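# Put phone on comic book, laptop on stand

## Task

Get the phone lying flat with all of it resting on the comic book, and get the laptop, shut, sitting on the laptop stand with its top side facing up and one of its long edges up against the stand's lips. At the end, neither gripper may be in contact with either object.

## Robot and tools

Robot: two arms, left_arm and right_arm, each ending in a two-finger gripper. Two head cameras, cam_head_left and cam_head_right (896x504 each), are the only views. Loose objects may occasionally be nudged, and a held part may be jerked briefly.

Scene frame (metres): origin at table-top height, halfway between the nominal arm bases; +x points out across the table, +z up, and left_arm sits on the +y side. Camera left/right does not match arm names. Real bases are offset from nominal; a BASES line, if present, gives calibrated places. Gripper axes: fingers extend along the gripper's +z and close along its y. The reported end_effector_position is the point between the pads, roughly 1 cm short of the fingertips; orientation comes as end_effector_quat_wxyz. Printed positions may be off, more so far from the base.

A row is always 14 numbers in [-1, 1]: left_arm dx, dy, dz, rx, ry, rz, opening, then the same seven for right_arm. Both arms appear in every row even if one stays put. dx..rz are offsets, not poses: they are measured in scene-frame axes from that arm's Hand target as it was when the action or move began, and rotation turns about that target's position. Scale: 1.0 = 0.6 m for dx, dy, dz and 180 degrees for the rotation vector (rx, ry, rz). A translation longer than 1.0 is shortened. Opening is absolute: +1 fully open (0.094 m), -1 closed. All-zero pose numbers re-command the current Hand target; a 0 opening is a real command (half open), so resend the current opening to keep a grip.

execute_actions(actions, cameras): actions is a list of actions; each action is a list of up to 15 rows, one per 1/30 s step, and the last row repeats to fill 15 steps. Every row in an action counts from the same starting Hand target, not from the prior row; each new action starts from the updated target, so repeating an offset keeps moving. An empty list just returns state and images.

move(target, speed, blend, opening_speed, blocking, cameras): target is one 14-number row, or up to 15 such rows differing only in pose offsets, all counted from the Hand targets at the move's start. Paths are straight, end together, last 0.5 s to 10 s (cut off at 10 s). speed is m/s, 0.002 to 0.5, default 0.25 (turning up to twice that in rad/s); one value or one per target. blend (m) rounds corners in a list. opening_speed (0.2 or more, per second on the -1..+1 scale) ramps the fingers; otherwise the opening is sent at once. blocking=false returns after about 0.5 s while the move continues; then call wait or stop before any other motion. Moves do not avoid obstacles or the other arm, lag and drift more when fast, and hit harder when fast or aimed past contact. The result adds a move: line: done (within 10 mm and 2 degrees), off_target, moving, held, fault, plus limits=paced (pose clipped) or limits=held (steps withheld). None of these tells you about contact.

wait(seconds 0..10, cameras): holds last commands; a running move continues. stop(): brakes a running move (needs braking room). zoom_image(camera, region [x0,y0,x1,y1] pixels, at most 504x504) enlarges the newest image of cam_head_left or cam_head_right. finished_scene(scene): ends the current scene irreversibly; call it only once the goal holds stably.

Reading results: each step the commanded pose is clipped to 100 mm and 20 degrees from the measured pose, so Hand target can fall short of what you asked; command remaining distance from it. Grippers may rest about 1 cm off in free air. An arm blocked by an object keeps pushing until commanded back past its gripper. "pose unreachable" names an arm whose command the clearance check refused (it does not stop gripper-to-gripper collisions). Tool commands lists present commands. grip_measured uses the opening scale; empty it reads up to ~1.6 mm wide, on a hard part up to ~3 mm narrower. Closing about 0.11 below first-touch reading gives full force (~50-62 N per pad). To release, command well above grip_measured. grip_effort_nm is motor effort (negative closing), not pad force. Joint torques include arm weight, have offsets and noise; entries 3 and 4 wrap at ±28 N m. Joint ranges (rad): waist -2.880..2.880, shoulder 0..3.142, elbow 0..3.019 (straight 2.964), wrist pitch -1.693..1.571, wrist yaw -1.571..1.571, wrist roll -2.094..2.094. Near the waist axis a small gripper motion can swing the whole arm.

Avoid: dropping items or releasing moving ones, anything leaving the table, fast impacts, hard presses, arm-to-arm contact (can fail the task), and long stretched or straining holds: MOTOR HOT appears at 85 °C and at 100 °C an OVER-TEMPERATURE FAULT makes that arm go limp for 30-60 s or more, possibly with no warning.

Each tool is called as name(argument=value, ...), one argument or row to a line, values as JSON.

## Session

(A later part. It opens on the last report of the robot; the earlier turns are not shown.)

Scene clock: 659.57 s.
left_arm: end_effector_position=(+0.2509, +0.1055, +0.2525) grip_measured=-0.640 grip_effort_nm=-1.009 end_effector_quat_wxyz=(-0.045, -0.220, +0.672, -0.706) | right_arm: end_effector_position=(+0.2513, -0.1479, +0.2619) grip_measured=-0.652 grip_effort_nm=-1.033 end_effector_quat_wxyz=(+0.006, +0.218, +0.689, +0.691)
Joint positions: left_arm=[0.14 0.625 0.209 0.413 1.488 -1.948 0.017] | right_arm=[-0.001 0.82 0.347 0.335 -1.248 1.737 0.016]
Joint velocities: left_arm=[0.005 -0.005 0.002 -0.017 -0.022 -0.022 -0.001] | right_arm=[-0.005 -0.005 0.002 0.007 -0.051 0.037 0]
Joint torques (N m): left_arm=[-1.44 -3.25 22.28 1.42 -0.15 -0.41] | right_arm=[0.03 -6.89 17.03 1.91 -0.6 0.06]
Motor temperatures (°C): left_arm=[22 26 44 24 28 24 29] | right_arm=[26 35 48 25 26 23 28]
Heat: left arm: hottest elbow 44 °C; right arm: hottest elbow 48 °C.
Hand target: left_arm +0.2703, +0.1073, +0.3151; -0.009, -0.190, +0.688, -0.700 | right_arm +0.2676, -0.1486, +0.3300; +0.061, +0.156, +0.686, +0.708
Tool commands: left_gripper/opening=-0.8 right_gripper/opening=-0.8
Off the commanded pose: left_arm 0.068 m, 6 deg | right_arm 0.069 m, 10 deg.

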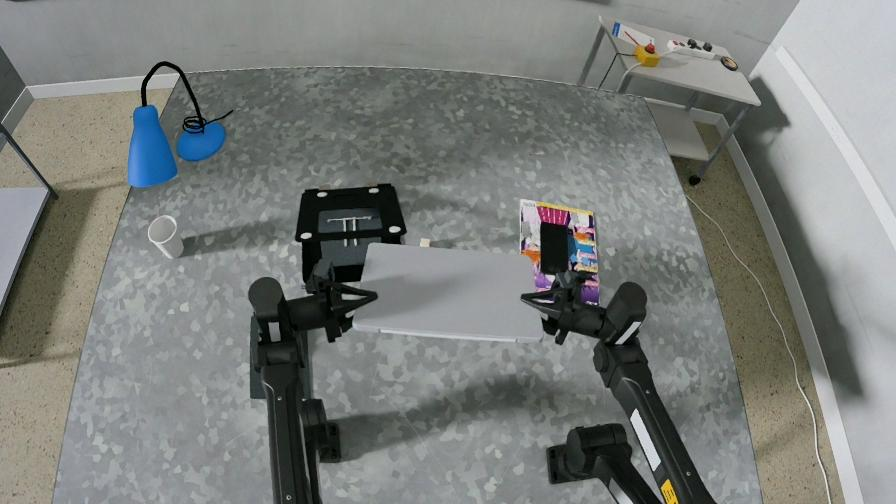

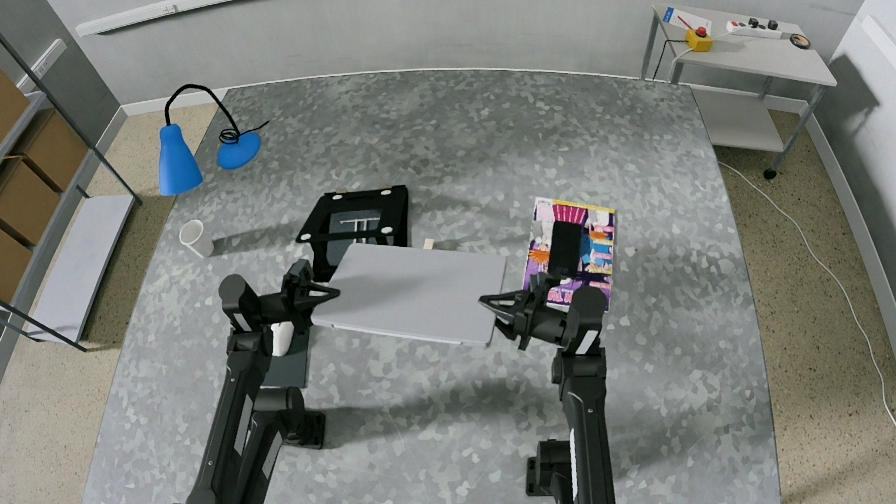

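move(
  target=[
    [0.04,0.12,0.03,0,0,0.015,-0.8,0.07,0.12,0.03,0,0,0.015,-0.8],
    [0.11,0.30,0.04,0,0,0.035,-0.8,0.16,0.30,0.04,0,0,0.035,-0.8],
  ],
  speed=0.12,
  blend=0.03,
)

Scene clock: 665.60 s.
left_arm: end_effector_position=(+0.3196, +0.2599, +0.2780) grip_measured=-0.616 grip_effort_nm=-1.004 end_effector_quat_wxyz=(-0.123, +0.363, -0.607, +0.696) | right_arm: end_effector_position=(+0.3551, +0.0104, +0.2971) grip_measured=-0.653 grip_effort_nm=-1.038 end_effector_quat_wxyz=(-0.004, +0.164, +0.712, +0.683)
Joint positions: left_arm=[0.674 0.812 0.363 0.341 1.561 -1.827 0.018] | right_arm=[0.416 1.277 0.74 0.424 -0.926 1.711 0.016]
Joint velocities: left_arm=[-0.015 0.005 0.002 -0.017 -0.066 0.037 0] | right_arm=[-0.005 -0.015 -0.007 -0.007 0.037 -0.007 -0.001]
Joint torques (N m): left_arm=[1.49 -3.66 22.82 1.09 0.11 -0.41] | right_arm=[2.26 -12.1 15.1 2.88 -0.01 0.19]
Motor temperatures (°C): left_arm=[22 26 47 24 28 24 29] | right_arm=[26 35 50 25 25 23 28]
Heat: left arm: hottest elbow 47 °C; right arm: hottest elbow 50 °C.
Hand target: left_arm +0.3373, +0.2870, +0.3400; -0.032, +0.230, -0.675, +0.701 | right_arm +0.3663, +0.0305, +0.3521; +0.022, +0.118, +0.693, +0.711
Off the commanded pose: left_arm 0.069 m, 20 deg; orientation clipped | right_arm 0.061 m, 7 deg.
joint sent to its limit (left arm) — joint 5 (wrist yaw), upper limit. The joint targets are off in position and orientation.
move: off_target (left_arm, right_arm); limits=paced

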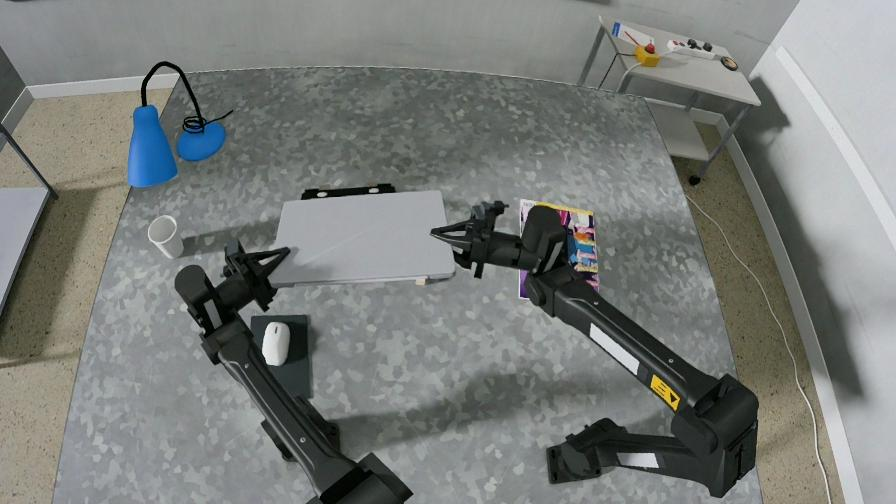

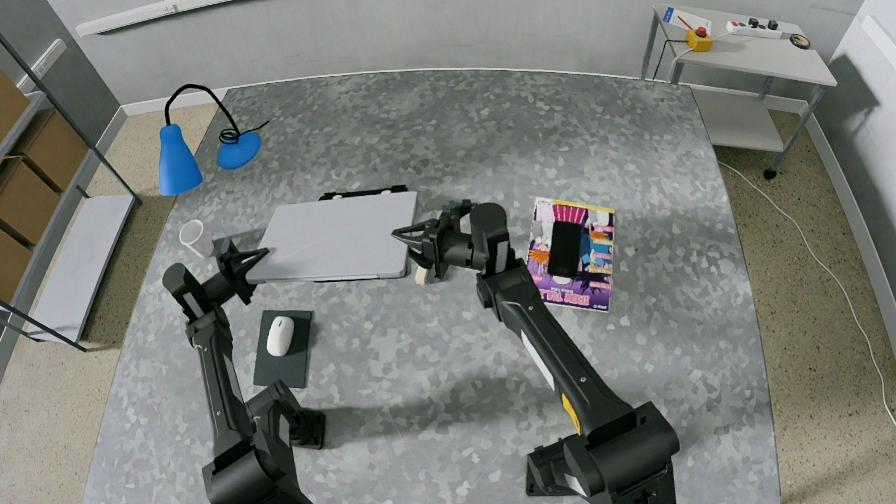

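move(
  target=[0.14,0.035,0,0,0,0.044,-0.8,0.13,0.035,0,0,0,-0.005,-0.8],
  speed=0.08,
)

zoom_image(
  camera="cam_head_left",
  region=[200, 140, 500, 310],
)

zoom_image(
  camera="cam_head_right",
  region=[200, 140, 500, 310],
)

Scene clock: 683.93 s.
left_arm: end_effector_position=(+0.3951, +0.2912, +0.2799) grip_measured=-0.616 grip_effort_nm=-1.009 end_effector_quat_wxyz=(-0.093, +0.339, -0.621, +0.700) | right_arm: end_effector_position=(+0.4245, +0.0428, +0.2964) grip_measured=-0.656 grip_effort_nm=-1.038 end_effector_quat_wxyz=(-0.008, +0.166, +0.712, +0.682)
Joint positions: left_arm=[0.595 1.142 0.582 0.292 1.563 -1.67 0.018] | right_arm=[0.418 1.48 0.938 0.427 -0.926 1.72 0.016]
Joint velocities: left_arm=[-0.005 -0.015 0.007 -0.007 -0.007 0.007 -0.001] | right_arm=[-0.005 -0.015 0.007 0.002 -0.051 -0.007 0]
Joint torques (N m): left_arm=[-1.32 -9.64 22.37 1.28 0.15 -0.45] | right_arm=[0.09 -15.74 15.06 2.91 -0.4 0.09]
Motor temperatures (°C): left_arm=[22 25 49 24 27 24 29] | right_arm=[26 35 50 25 25 23 28]
Heat: left arm: hottest elbow 49 °C; right arm: hottest elbow 50 °C.
Hand target: left_arm +0.4215, +0.3071, +0.3404; -0.080, +0.277, -0.658, +0.696 | right_arm +0.4447, +0.0504, +0.3503; +0.028, +0.124, +0.692, +0.711
Off the commanded pose: left_arm 0.068 m, 8 deg | right_arm 0.060 m, 7 deg.
joint read past its limit (left arm) — joint 5 (wrist yaw), upper limit.
joint sent to its limit (left arm) — joint 5 (wrist yaw), upper limit. The joint targets are off in position and orientation.
move: off_target (left_arm, right_arm)

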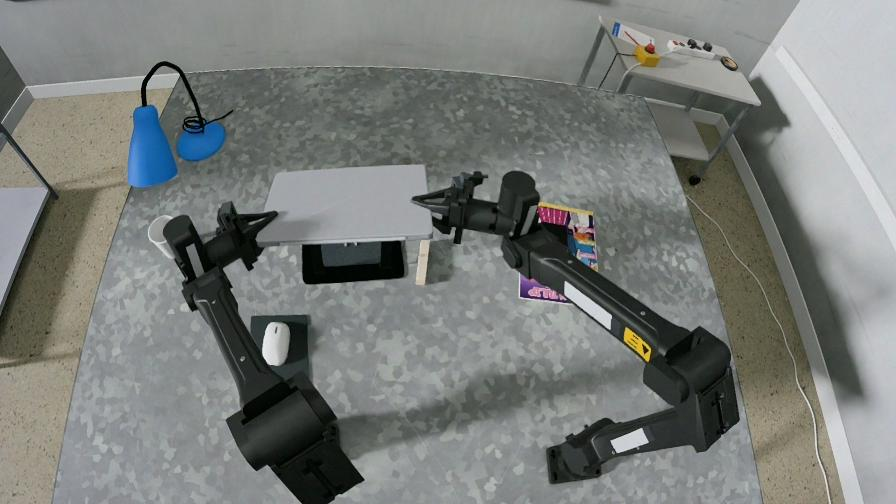

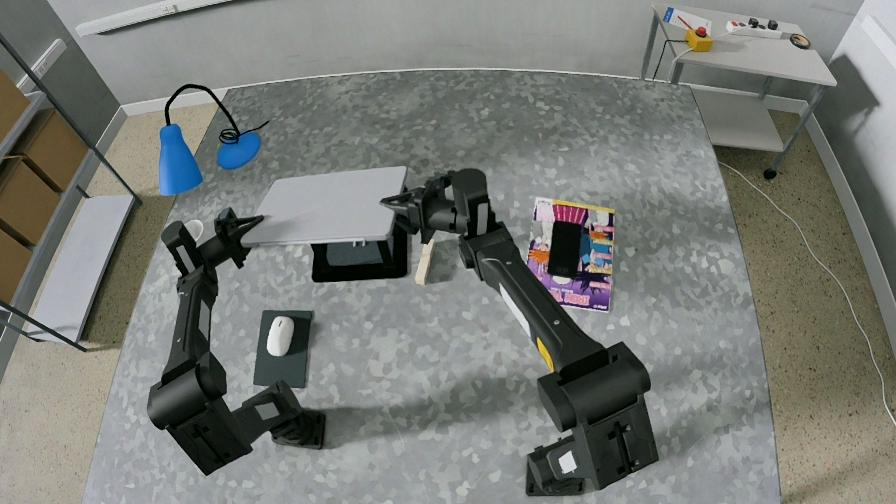

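Scaled by 1.680.

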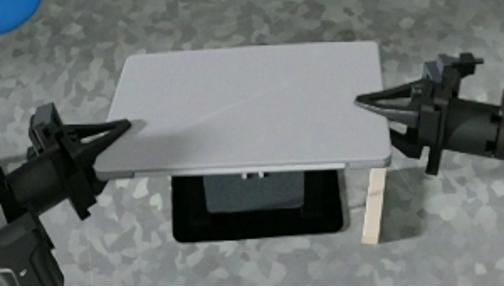

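Scaled by 1.680.

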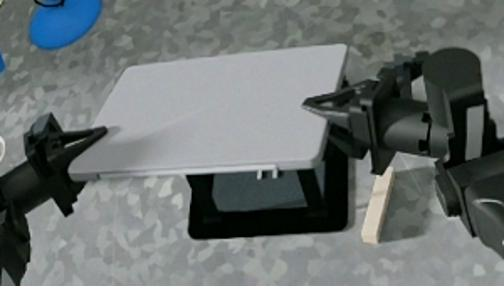

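move(
  target=[0.03,-0.04,-0.06,0,0.09,0.02,-0.8,0.02,-0.04,-0.06,0,0.10,-0.01,-0.8],
  speed=0.08,
)

zoom_image(
  camera="cam_head_left",
  region=[200, 140, 500, 310],
)

zoom_image(
  camera="cam_head_right",
  region=[200, 140, 500, 310],
)

Scene clock: 699.90 s.
left_arm: end_effector_position=(+0.4152, +0.2716, +0.2534) grip_measured=-0.627 grip_effort_nm=-1.004 end_effector_quat_wxyz=(-0.018, -0.419, +0.654, -0.629) | right_arm: end_effector_position=(+0.4409, +0.0215, +0.2636) grip_measured=-0.653 grip_effort_nm=-1.038 end_effector_quat_wxyz=(-0.103, +0.282, +0.696, +0.653)
Joint positions: left_arm=[0.502 1.306 0.9 -1.115 1.361 -0.649 0.018] | right_arm=[0.366 1.521 0.938 0.361 -0.96 1.929 0.016]
Joint velocities: left_arm=[-0.024 0.005 0.002 0.017 0.081 -0.081 0] | right_arm=[-0.015 -0.005 -0.007 -0.007 -0.022 -0.037 0]
Joint torques (N m): left_arm=[-0.91 -11.28 19 -0.08 2.07 -0.24] | right_arm=[0.38 -17.96 13.24 2.43 -0.14 0.11]
Motor temperatures (°C): left_arm=[22 26 51 24 28 24 29] | right_arm=[26 36 54 26 25 23 28]
Heat: left arm: hottest elbow 51 °C; right arm: hottest elbow 54 °C.
Hand target: left_arm +0.4391, +0.2830, +0.3027; +0.007, -0.392, +0.657, -0.644 | right_arm +0.4558, +0.0263, +0.3144; -0.070, +0.244, +0.686, +0.682
Off the commanded pose: left_arm 0.058 m, 5 deg | right_arm 0.053 m, 7 deg.
move: off_target (left_arm, right_arm)

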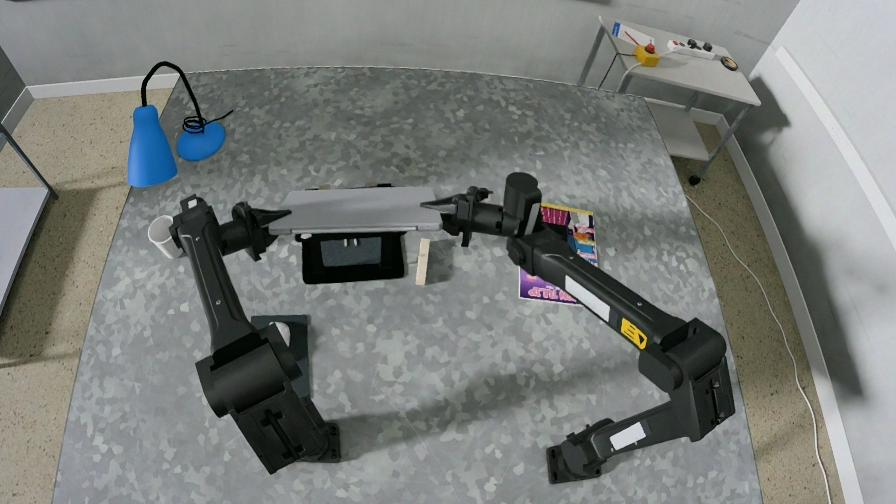

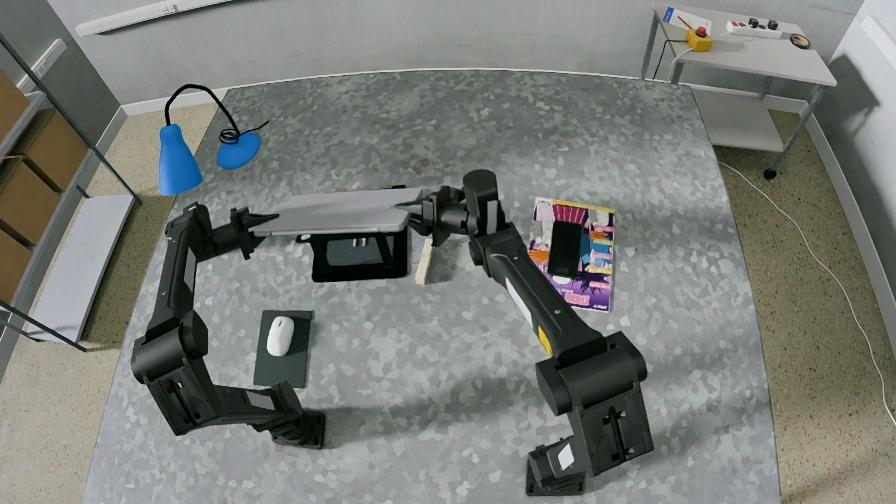

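Scaled by 1.680.

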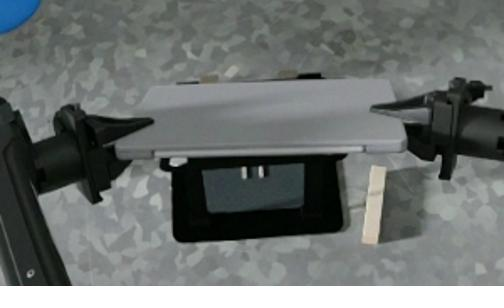

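Scaled by 1.680.

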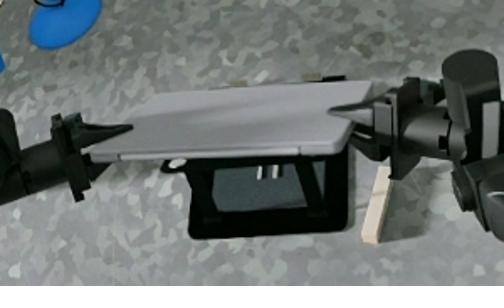

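move(
  target=[0.05,0,-0.14,0,0.03,0,-0.8,0.05,0,-0.14,0,0.03,0,-0.8],
  speed=0.07,
)

zoom_image(
  camera="cam_head_left",
  region=[200, 140, 500, 310],
)

zoom_image(
  camera="cam_head_right",
  region=[200, 140, 500, 310],
)

Scene clock: 712.53 s.
left_arm: end_effector_position=(+0.4494, +0.2734, +0.1825) grip_measured=-0.629 grip_effort_nm=-1.009 end_effector_quat_wxyz=(-0.053, -0.439, +0.661, -0.606) | right_arm: end_effector_position=(+0.4649, +0.0230, +0.1869) grip_measured=-0.659 grip_effort_nm=-1.043 end_effector_quat_wxyz=(-0.132, +0.317, +0.690, +0.637)
Joint positions: left_arm=[0.455 1.49 0.9 -0.922 1.307 -0.733 0.017] | right_arm=[0.351 1.7 0.938 0.488 -0.971 1.977 0.016]
Joint velocities: left_arm=[-0.015 -0.005 0.017 -0.017 0.022 -0.022 0] | right_arm=[-0.005 -0.015 -0.002 0.002 -0.095 0.007 0]
Joint torques (N m): left_arm=[-0.97 -14.51 14 1.26 2.11 -0.34] | right_arm=[-0.21 -19.19 11.45 3.17 -0.7 0.11]
Motor temperatures (°C): left_arm=[22 26 50 24 32 24 29] | right_arm=[26 37 53 26 25 23 28]
Heat: left arm: hottest elbow 50 °C; right arm: hottest elbow 53 °C.
Hand target: left_arm +0.4695, +0.2825, +0.2192; -0.024, -0.422, +0.656, -0.625 | right_arm +0.4841, +0.0257, +0.2299; -0.103, +0.276, +0.681, +0.670
Off the commanded pose: left_arm 0.042 m, 4 deg | right_arm 0.048 m, 7 deg.
move: off_target (left_arm, right_arm)

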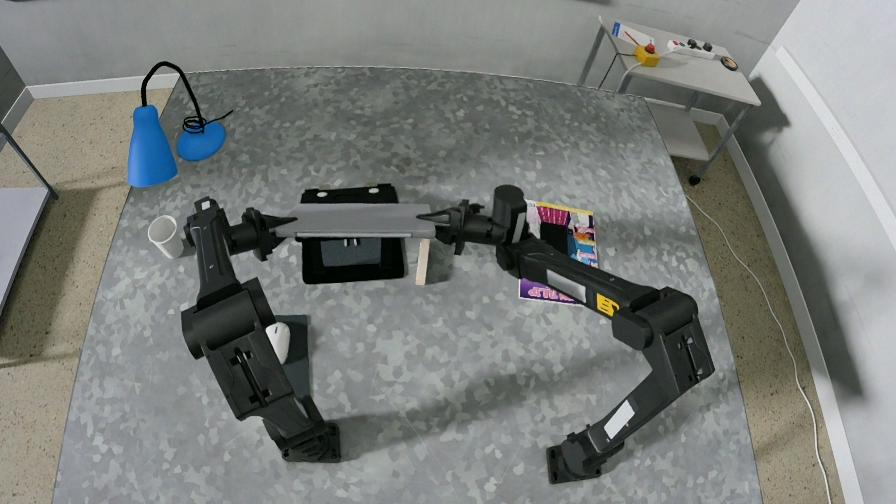

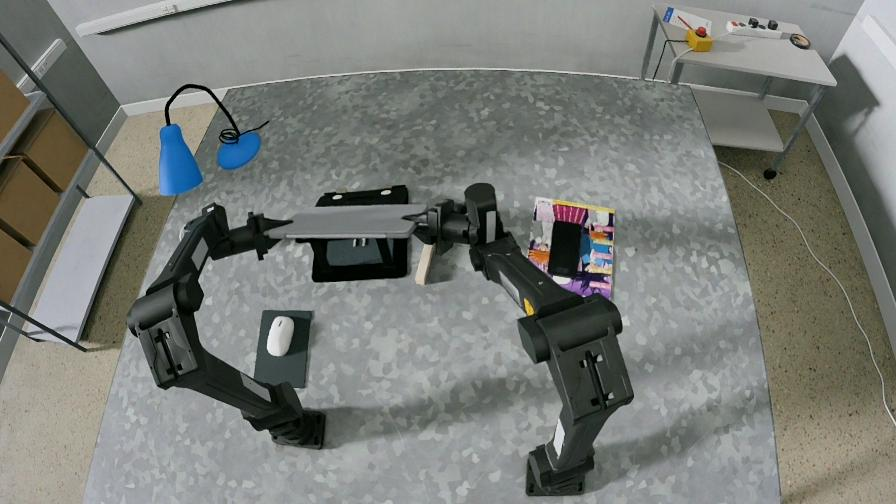

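Scaled by 1.680.

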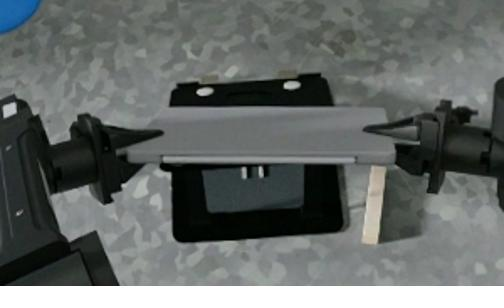

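Scaled by 1.680.

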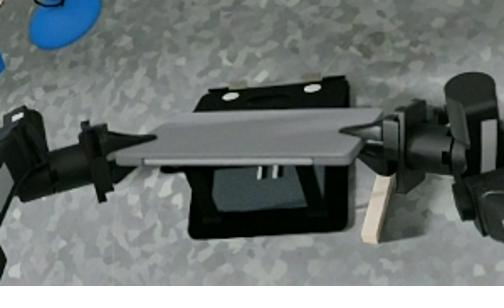

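move(
  target=[0.06,0.02,-0.065,0,0.01,0.008,-0.8,0.06,0.02,-0.065,0,0.01,0.008,-0.8],
  speed=0.05,
)

zoom_image(
  camera="cam_head_left",
  region=[200, 140, 500, 310],
)

zoom_image(
  camera="cam_head_right",
  region=[200, 140, 500, 310],
)

Scene clock: 723.43 s.
left_arm: end_effector_position=(+0.4792, +0.2821, +0.1520) grip_measured=-0.631 grip_effort_nm=-1.004 end_effector_quat_wxyz=(-0.041, -0.440, +0.659, -0.608) | right_arm: end_effector_position=(+0.4991, +0.0335, +0.1592) grip_measured=-0.659 grip_effort_nm=-1.038 end_effector_quat_wxyz=(-0.129, +0.298, +0.695, +0.642)
Joint positions: left_arm=[0.44 1.586 0.909 -0.697 1.306 -0.86 0.017] | right_arm=[0.343 1.837 1.035 0.536 -0.999 1.949 0.016]
Joint velocities: left_arm=[-0.015 -0.015 0.002 -0.002 -0.022 -0.007 0] | right_arm=[0.005 -0.005 0.007 -0.002 -0.007 -0.007 0]
Joint torques (N m): left_arm=[-1.38 -13.39 14.99 1.01 1.25 -0.63] | right_arm=[-0.15 -19.72 11.63 2.63 -0.92 0.45]
Motor temperatures (°C): left_arm=[22 26 50 24 33 24 29] | right_arm=[26 37 55 26 25 23 28]
Heat: left arm: hottest elbow 50 °C; right arm: hottest elbow 55 °C.
Hand target: left_arm +0.5059, +0.2941, +0.1807; -0.026, -0.440, +0.650, -0.619 | right_arm +0.5194, +0.0371, +0.1902; -0.122, +0.278, +0.683, +0.665
Off the commanded pose: left_arm 0.041 m, 2 deg | right_arm 0.038 m, 4 deg.
move: off_target (left_arm, right_arm)

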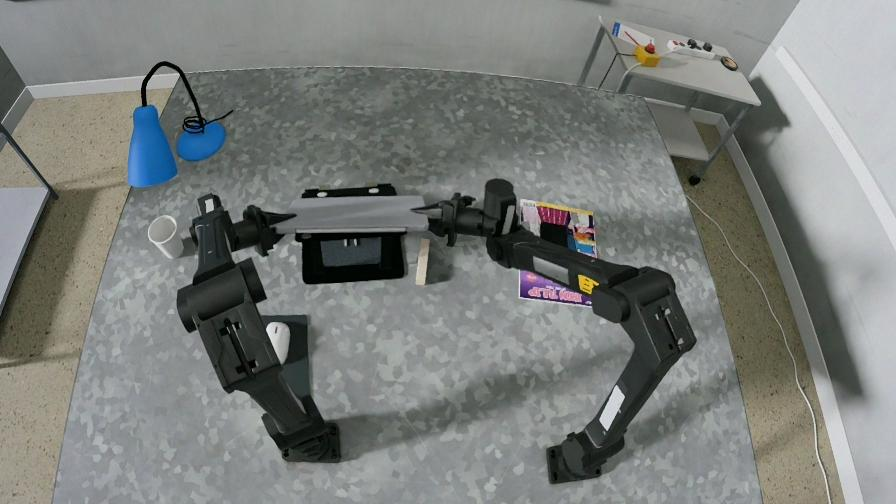

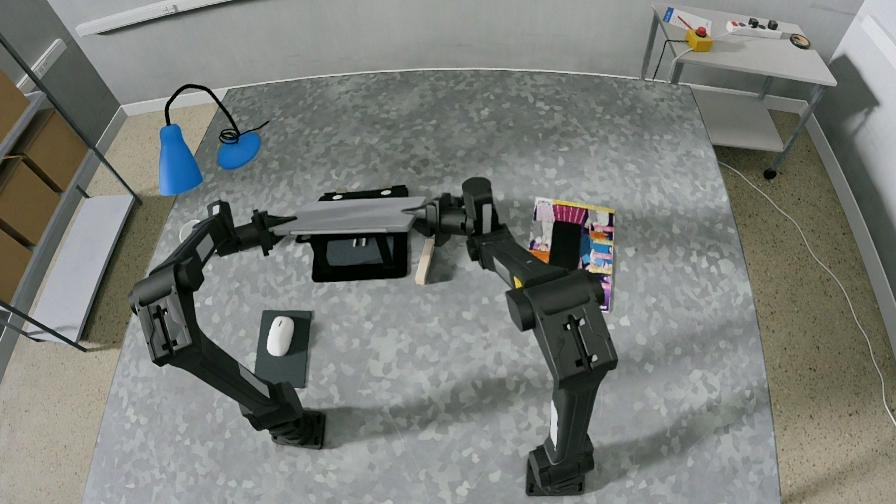

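Scaled by 1.680.

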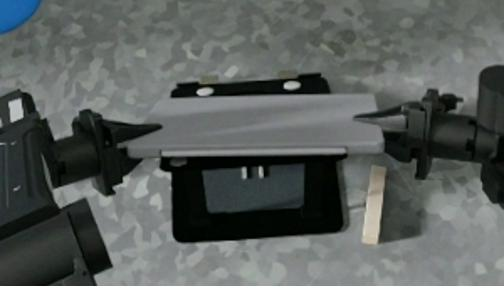

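Scaled by 1.680.

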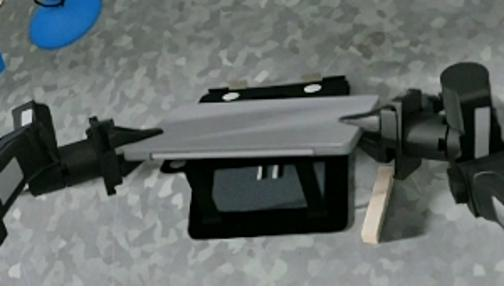

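move(
  target=[0.04,0.035,-0.06,0,0.01,0,-0.8,0.04,0.035,-0.06,0,0.01,0,-0.8],
  speed=0.05,
)

zoom_image(
  camera="cam_head_left",
  region=[200, 140, 500, 310],
)

zoom_image(
  camera="cam_head_right",
  region=[200, 140, 500, 310],
)

Scene clock: 732.77 s.
left_arm: end_effector_position=(+0.5078, +0.2965, +0.1291) grip_measured=-0.631 grip_effort_nm=-1.009 end_effector_quat_wxyz=(-0.041, -0.436, +0.663, -0.608) | right_arm: end_effector_position=(+0.5292, +0.0472, +0.1376) grip_measured=-0.659 grip_effort_nm=-1.038 end_effector_quat_wxyz=(-0.121, +0.292, +0.694, +0.647)
Joint positions: left_arm=[0.44 1.705 0.99 -0.686 1.307 -0.825 0.017] | right_arm=[0.349 1.945 1.125 0.576 -0.989 1.949 0.016]
Joint velocities: left_arm=[0.005 0.005 0.007 -0.002 -0.007 -0.037 0] | right_arm=[0.005 -0.015 -0.007 0.007 -0.037 -0.007 0]
Joint torques (N m): left_arm=[-0.09 -13.27 14.2 0.49 0.79 -0.61] | right_arm=[0.85 -20.13 10.99 2.4 -0.61 0.69]
Motor temperatures (°C): left_arm=[22 26 50 24 33 24 29] | right_arm=[26 38 53 26 26 23 28]
Heat: left arm: hottest elbow 50 °C; right arm: hottest elbow 53 °C.
Hand target: left_arm +0.5301, +0.3148, +0.1449; -0.036, -0.450, +0.650, -0.612 | right_arm +0.5430, +0.0575, +0.1536; -0.133, +0.288, +0.681, +0.660
Off the commanded pose: left_arm 0.033 m, 2 deg | right_arm 0.024 m, 3 deg.
move: off_target (left_arm, right_arm)

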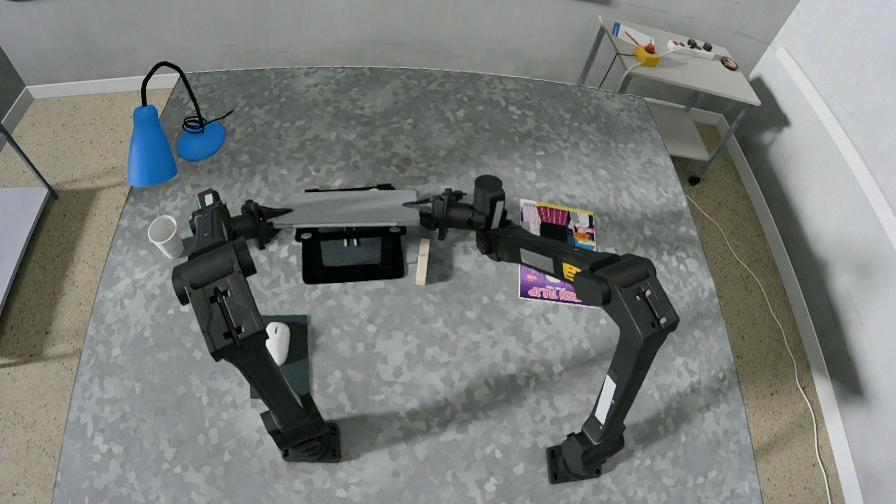

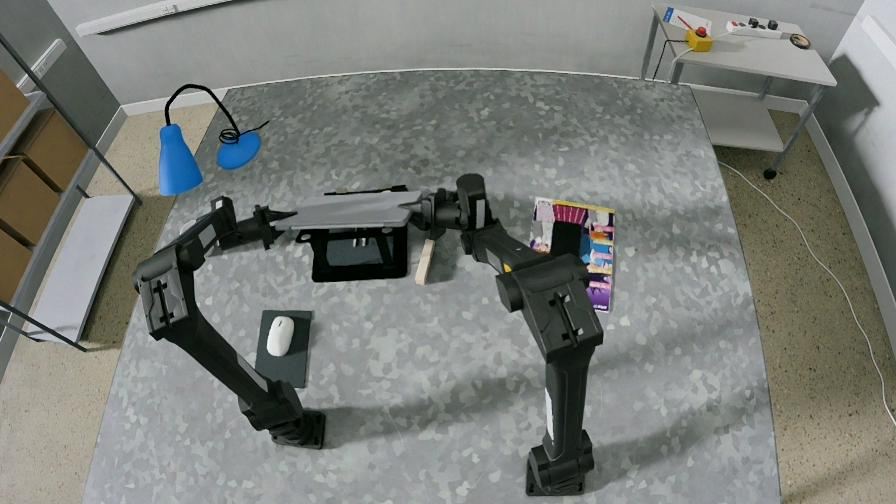

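Scaled by 1.680.

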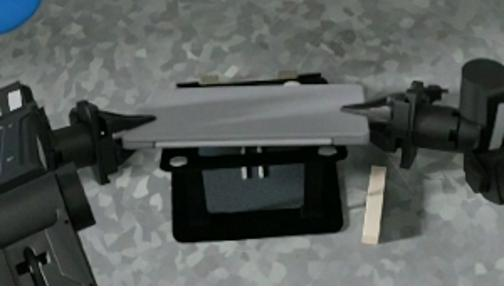

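Scaled by 1.680.

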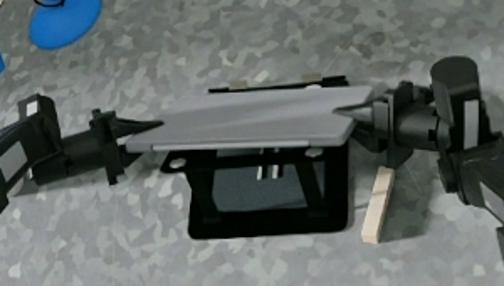

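move(
  target=[0.02,0,-0.05,0,0,0.011,-0.8,0.035,0,-0.05,0,0,0.011,-0.8],
  speed=0.04,
)

zoom_image(
  camera="cam_head_left",
  region=[250, 150, 450, 265],
)

zoom_image(
  camera="cam_head_right",
  region=[250, 150, 450, 265],
)

Scene clock: 740.23 s.
left_arm: end_effector_position=(+0.5291, +0.3054, +0.1121) grip_measured=-0.632 grip_effort_nm=-1.004 end_effector_quat_wxyz=(-0.019, -0.435, +0.660, -0.613) | right_arm: end_effector_position=(+0.5509, +0.0572, +0.1194) grip_measured=-0.659 grip_effort_nm=-1.033 end_effector_quat_wxyz=(-0.125, +0.269, +0.697, +0.652)
Joint positions: left_arm=[0.436 1.757 0.99 -0.476 1.305 -0.951 0.017] | right_arm=[0.346 2.04 1.213 0.597 -1.029 1.93 0.016]
Joint velocities: left_arm=[0.005 0.005 0.002 0.017 0.007 -0.051 0] | right_arm=[-0.015 -0.005 -0.002 0.007 0.081 -0.022 0]
Joint torques (N m): left_arm=[-0.91 -13.74 10.81 1.18 0.32 -0.79] | right_arm=[-0.15 -20.89 10.07 1.99 -0.98 0.69]
Motor temperatures (°C): left_arm=[22 26 50 24 31 24 29] | right_arm=[26 38 53 26 26 24 28]
Heat: left arm: hottest elbow 50 °C; right arm: hottest elbow 53 °C.
Hand target: left_arm +0.5423, +0.3146, +0.1153; -0.025, -0.461, +0.641, -0.613 | right_arm +0.5633, +0.0570, +0.1230; -0.144, +0.276, +0.685, +0.658
Off the commanded pose: left_arm 0.016 m, 4 deg | right_arm 0.014 m, 3 deg.
move: off_target (left_arm, right_arm)

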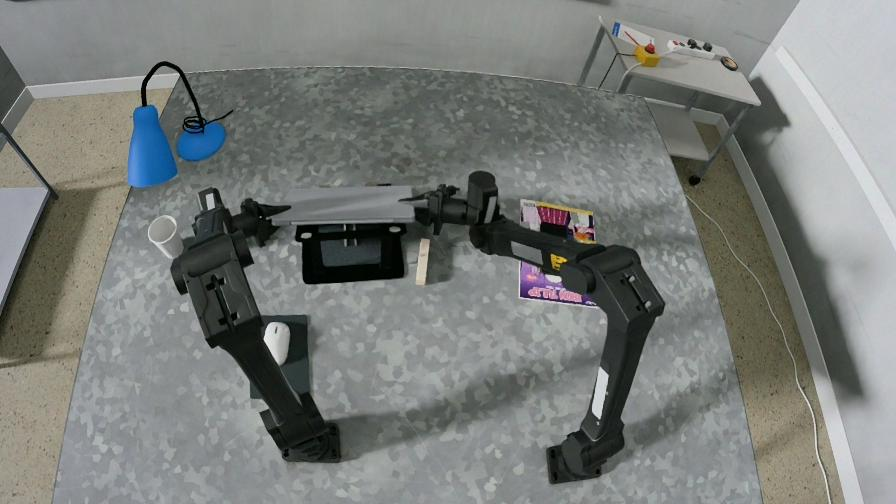

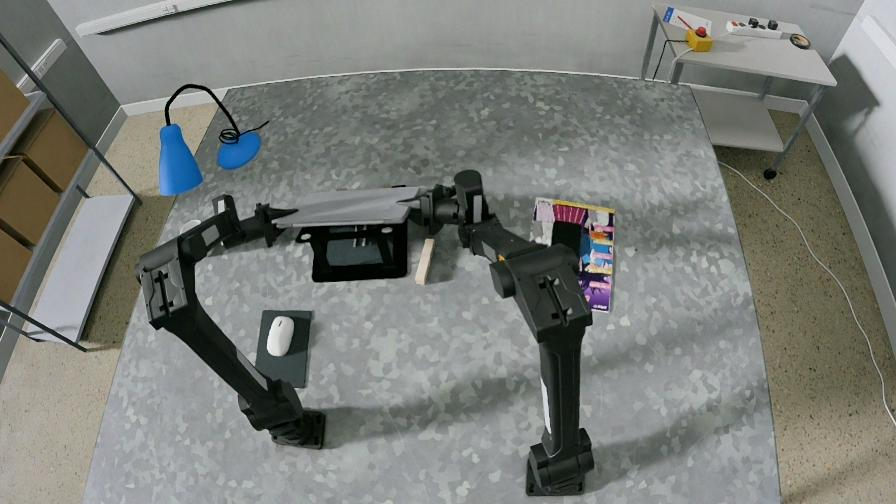

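Scaled by 2.520.

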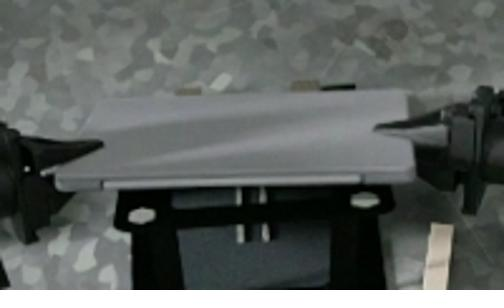

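Scaled by 2.520.

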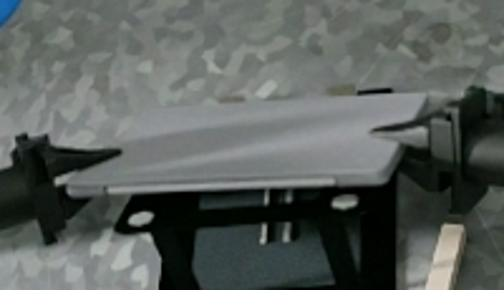

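move(
  target=[0.04,0,-0.03,0,0,0.005,-0.8,0.045,0,-0.033,0,0,0.005,-0.8],
  speed=0.04,
)

zoom_image(
  camera="cam_head_left",
  region=[250, 150, 450, 265],
)

zoom_image(
  camera="cam_head_right",
  region=[250, 150, 450, 265],
)

Scene clock: 747.57 s.
left_arm: end_effector_position=(+0.5482, +0.3064, +0.0985) grip_measured=-0.632 grip_effort_nm=-1.009 end_effector_quat_wxyz=(-0.011, -0.437, +0.657, -0.615) | right_arm: end_effector_position=(+0.5753, +0.0584, +0.1049) grip_measured=-0.659 grip_effort_nm=-1.038 end_effector_quat_wxyz=(-0.128, +0.257, +0.698, +0.656)
Joint positions: left_arm=[0.42 1.805 0.998 -0.315 1.297 -1.068 0.017] | right_arm=[0.331 2.119 1.301 0.597 -1.064 1.923 0.016]
Joint velocities: left_arm=[0.005 -0.005 -0.007 -0.002 0.022 -0.007 -0.001] | right_arm=[-0.005 0.005 0.007 0.012 -0.007 0.037 0]
Joint torques (N m): left_arm=[-1.49 -14.04 11.88 1.48 -0.07 -0.83] | right_arm=[-0.32 -21.54 10.55 1.42 -0.85 0.65]
Motor temperatures (°C): left_arm=[22 27 49 24 31 24 29] | right_arm=[26 38 52 25 26 24 29]
Heat: left arm: hottest elbow 49 °C; right arm: hottest elbow 52 °C.
Hand target: left_arm +0.5666, +0.3145, +0.0978; -0.020, -0.466, +0.637, -0.613 | right_arm +0.5899, +0.0565, +0.1027; -0.149, +0.271, +0.688, +0.657
Off the commanded pose: left_arm 0.020 m, 4 deg | right_arm 0.015 m, 3 deg.
move: off_target (left_arm, right_arm)

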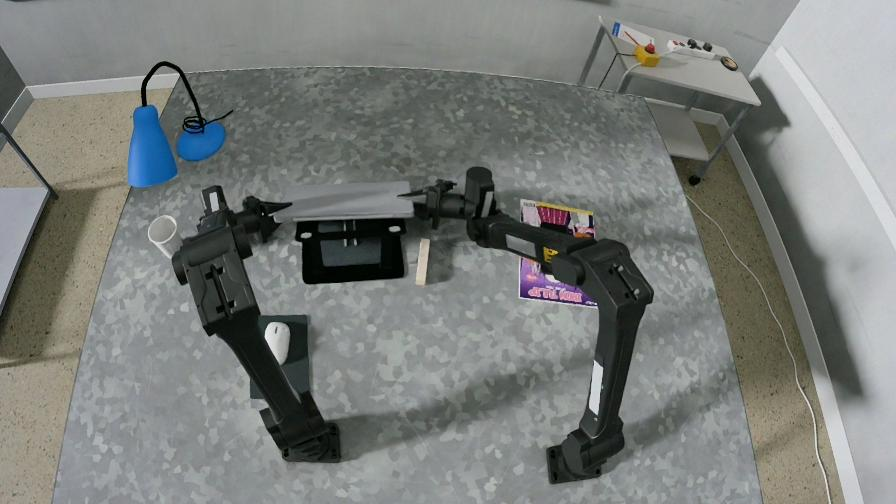

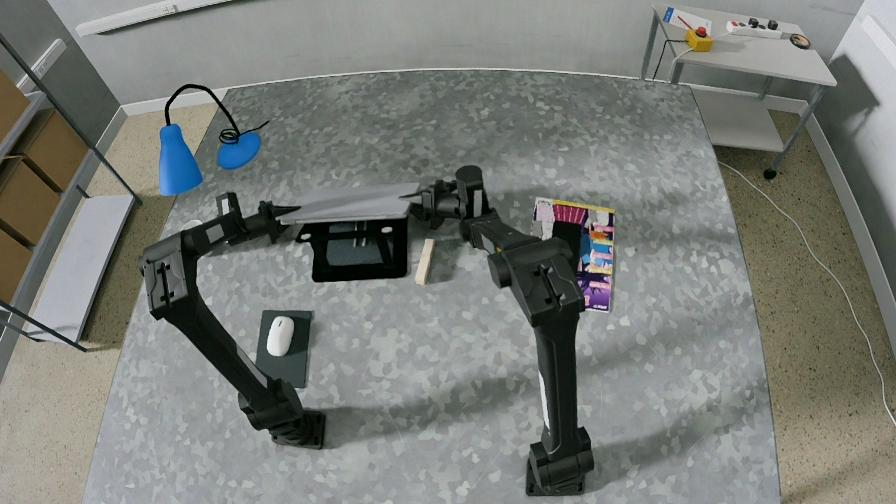

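Scaled by 2.520.

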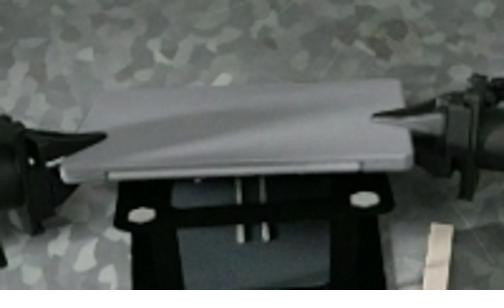

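Scaled by 2.520.

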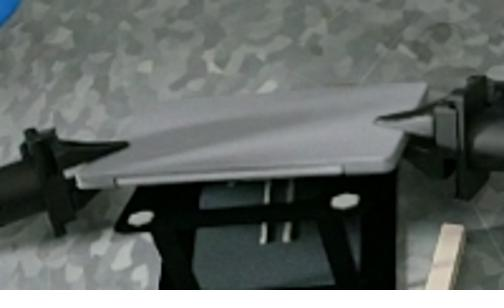

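move(
  target=[0,0,-0.02,0,-0.028,0.01,-0.8,0,0,-0.03,0,-0.028,0.01,-0.8],
  speed=0.03,
)

zoom_image(
  camera="cam_head_left",
  region=[250, 150, 450, 265],
)

zoom_image(
  camera="cam_head_right",
  region=[250, 150, 450, 265],
)

Scene clock: 759.03 s.
left_arm: end_effector_position=(+0.5545, +0.3041, +0.0940) grip_measured=-0.632 grip_effort_nm=-1.009 end_effector_quat_wxyz=(+0.019, -0.416, +0.649, -0.637) | right_arm: end_effector_position=(+0.5804, +0.0576, +0.0970) grip_measured=-0.661 grip_effort_nm=-1.043 end_effector_quat_wxyz=(-0.117, +0.231, +0.701, +0.664)
Joint positions: left_arm=[0.412 1.826 0.939 0.007 1.325 -1.245 0.017] | right_arm=[0.325 2.155 1.324 0.636 -1.089 1.891 0.016]
Joint velocities: left_arm=[-0.015 0.015 -0.002 0.007 -0.007 0.037 0] | right_arm=[0.005 -0.005 -0.012 -0.007 -0.022 0.007 -0.001]
Joint torques (N m): left_arm=[-0.97 -13.8 9.59 2.18 -0.73 -0.7] | right_arm=[-0.09 -20.95 9.59 1.98 -0.95 0.3]
Motor temperatures (°C): left_arm=[22 27 47 24 30 24 30] | right_arm=[26 38 51 25 26 24 29]
Heat: left arm: hottest elbow 47 °C; right arm: hottest elbow 51 °C.
Hand target: left_arm +0.5667, +0.3144, +0.0863; +0.018, -0.449, +0.629, -0.634 | right_arm +0.5895, +0.0562, +0.0844; -0.129, +0.231, +0.698, +0.666
Off the commanded pose: left_arm 0.018 m, 4 deg | right_arm 0.016 m, 1 deg.
move: off_target (left_arm, right_arm)

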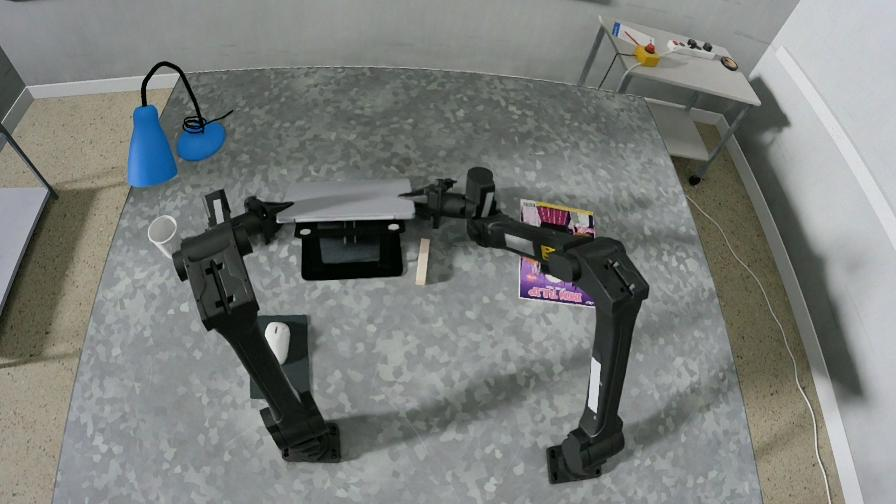

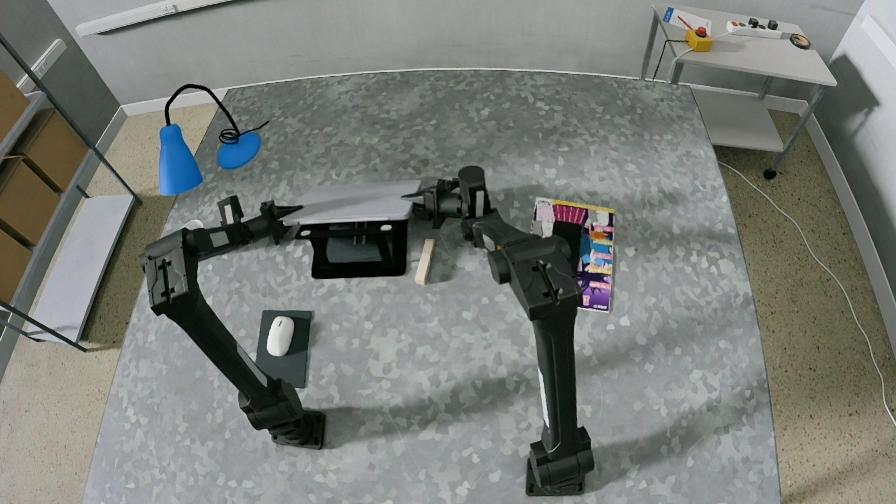

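Scaled by 2.520.

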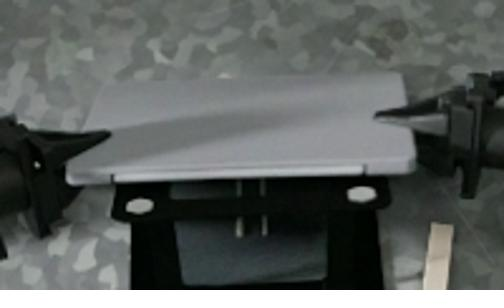

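Scaled by 2.520.

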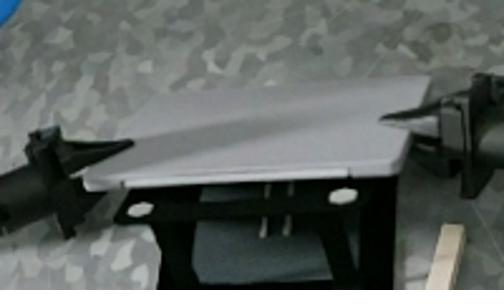

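move(
  target=[-0.013,-0.01,-0.012,0,-0.014,0.0,-0.8,-0.01,0,-0.012,0,-0.012,0.0,-0.8],
  speed=0.03,
)

zoom_image(
  camera="cam_head_left",
  region=[250, 150, 450, 265],
)

zoom_image(
  camera="cam_head_right",
  region=[250, 150, 450, 265],
)

Scene clock: 766.90 s.
left_arm: end_effector_position=(+0.5514, +0.3022, +0.0913) grip_measured=-0.630 grip_effort_nm=-1.009 end_effector_quat_wxyz=(+0.035, -0.407, +0.643, -0.648) | right_arm: end_effector_position=(+0.5812, +0.0571, +0.0964) grip_measured=-0.661 grip_effort_nm=-1.038 end_effector_quat_wxyz=(-0.106, +0.219, +0.701, +0.670)
Joint positions: left_arm=[0.412 1.836 0.89 0.207 1.333 -1.356 0.017] | right_arm=[0.324 2.163 1.324 0.667 -1.09 1.878 0.016]
Joint velocities: left_arm=[0.005 0.005 0.002 -0.022 -0.037 0.051 0] | right_arm=[-0.005 -0.005 -0.007 -0.012 0.007 0.051 0]
Joint torques (N m): left_arm=[-1.38 -13.57 8.03 2.26 -0.75 -0.52] | right_arm=[0.15 -21.13 7.98 2.3 -0.72 0.19]
Motor temperatures (°C): left_arm=[22 27 46 24 30 24 30] | right_arm=[26 39 50 25 26 24 29]
Heat: left arm: hottest elbow 46 °C; right arm: hottest elbow 50 °C.
Hand target: left_arm +0.5589, +0.3084, +0.0794; +0.032, -0.435, +0.629, -0.644 | right_arm +0.5833, +0.0565, +0.0774; -0.116, +0.218, +0.700, +0.670
Off the commanded pose: left_arm 0.016 m, 4 deg | right_arm 0.019 m, 1 deg.
move: off_target (left_arm, right_arm)

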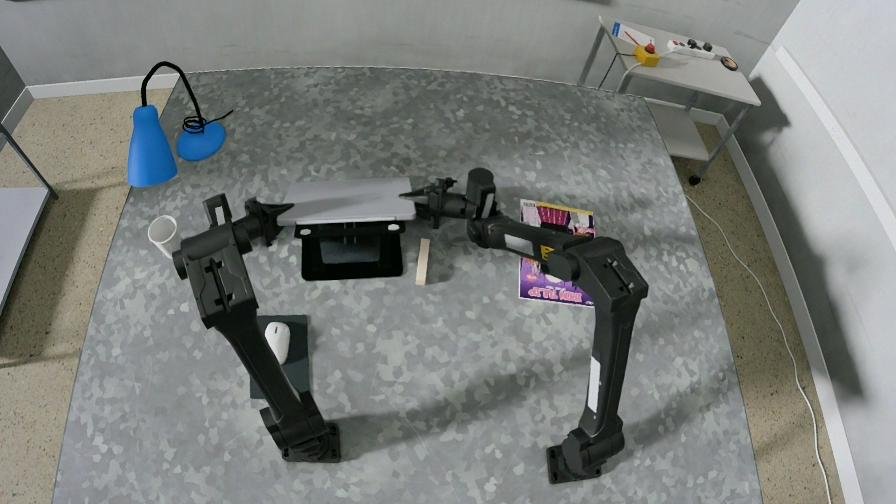

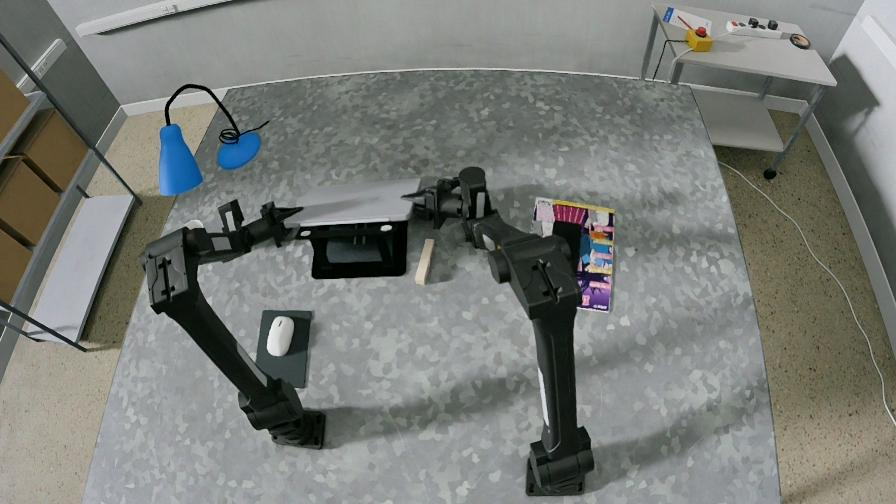

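Scaled by 2.520.

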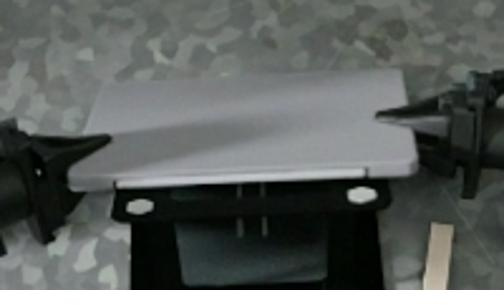

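Scaled by 2.520.

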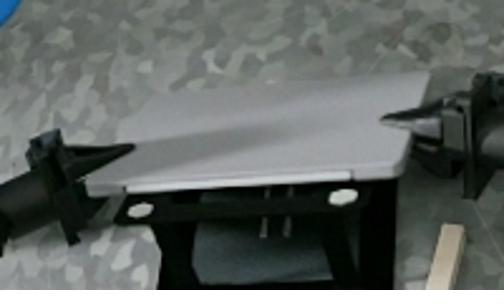

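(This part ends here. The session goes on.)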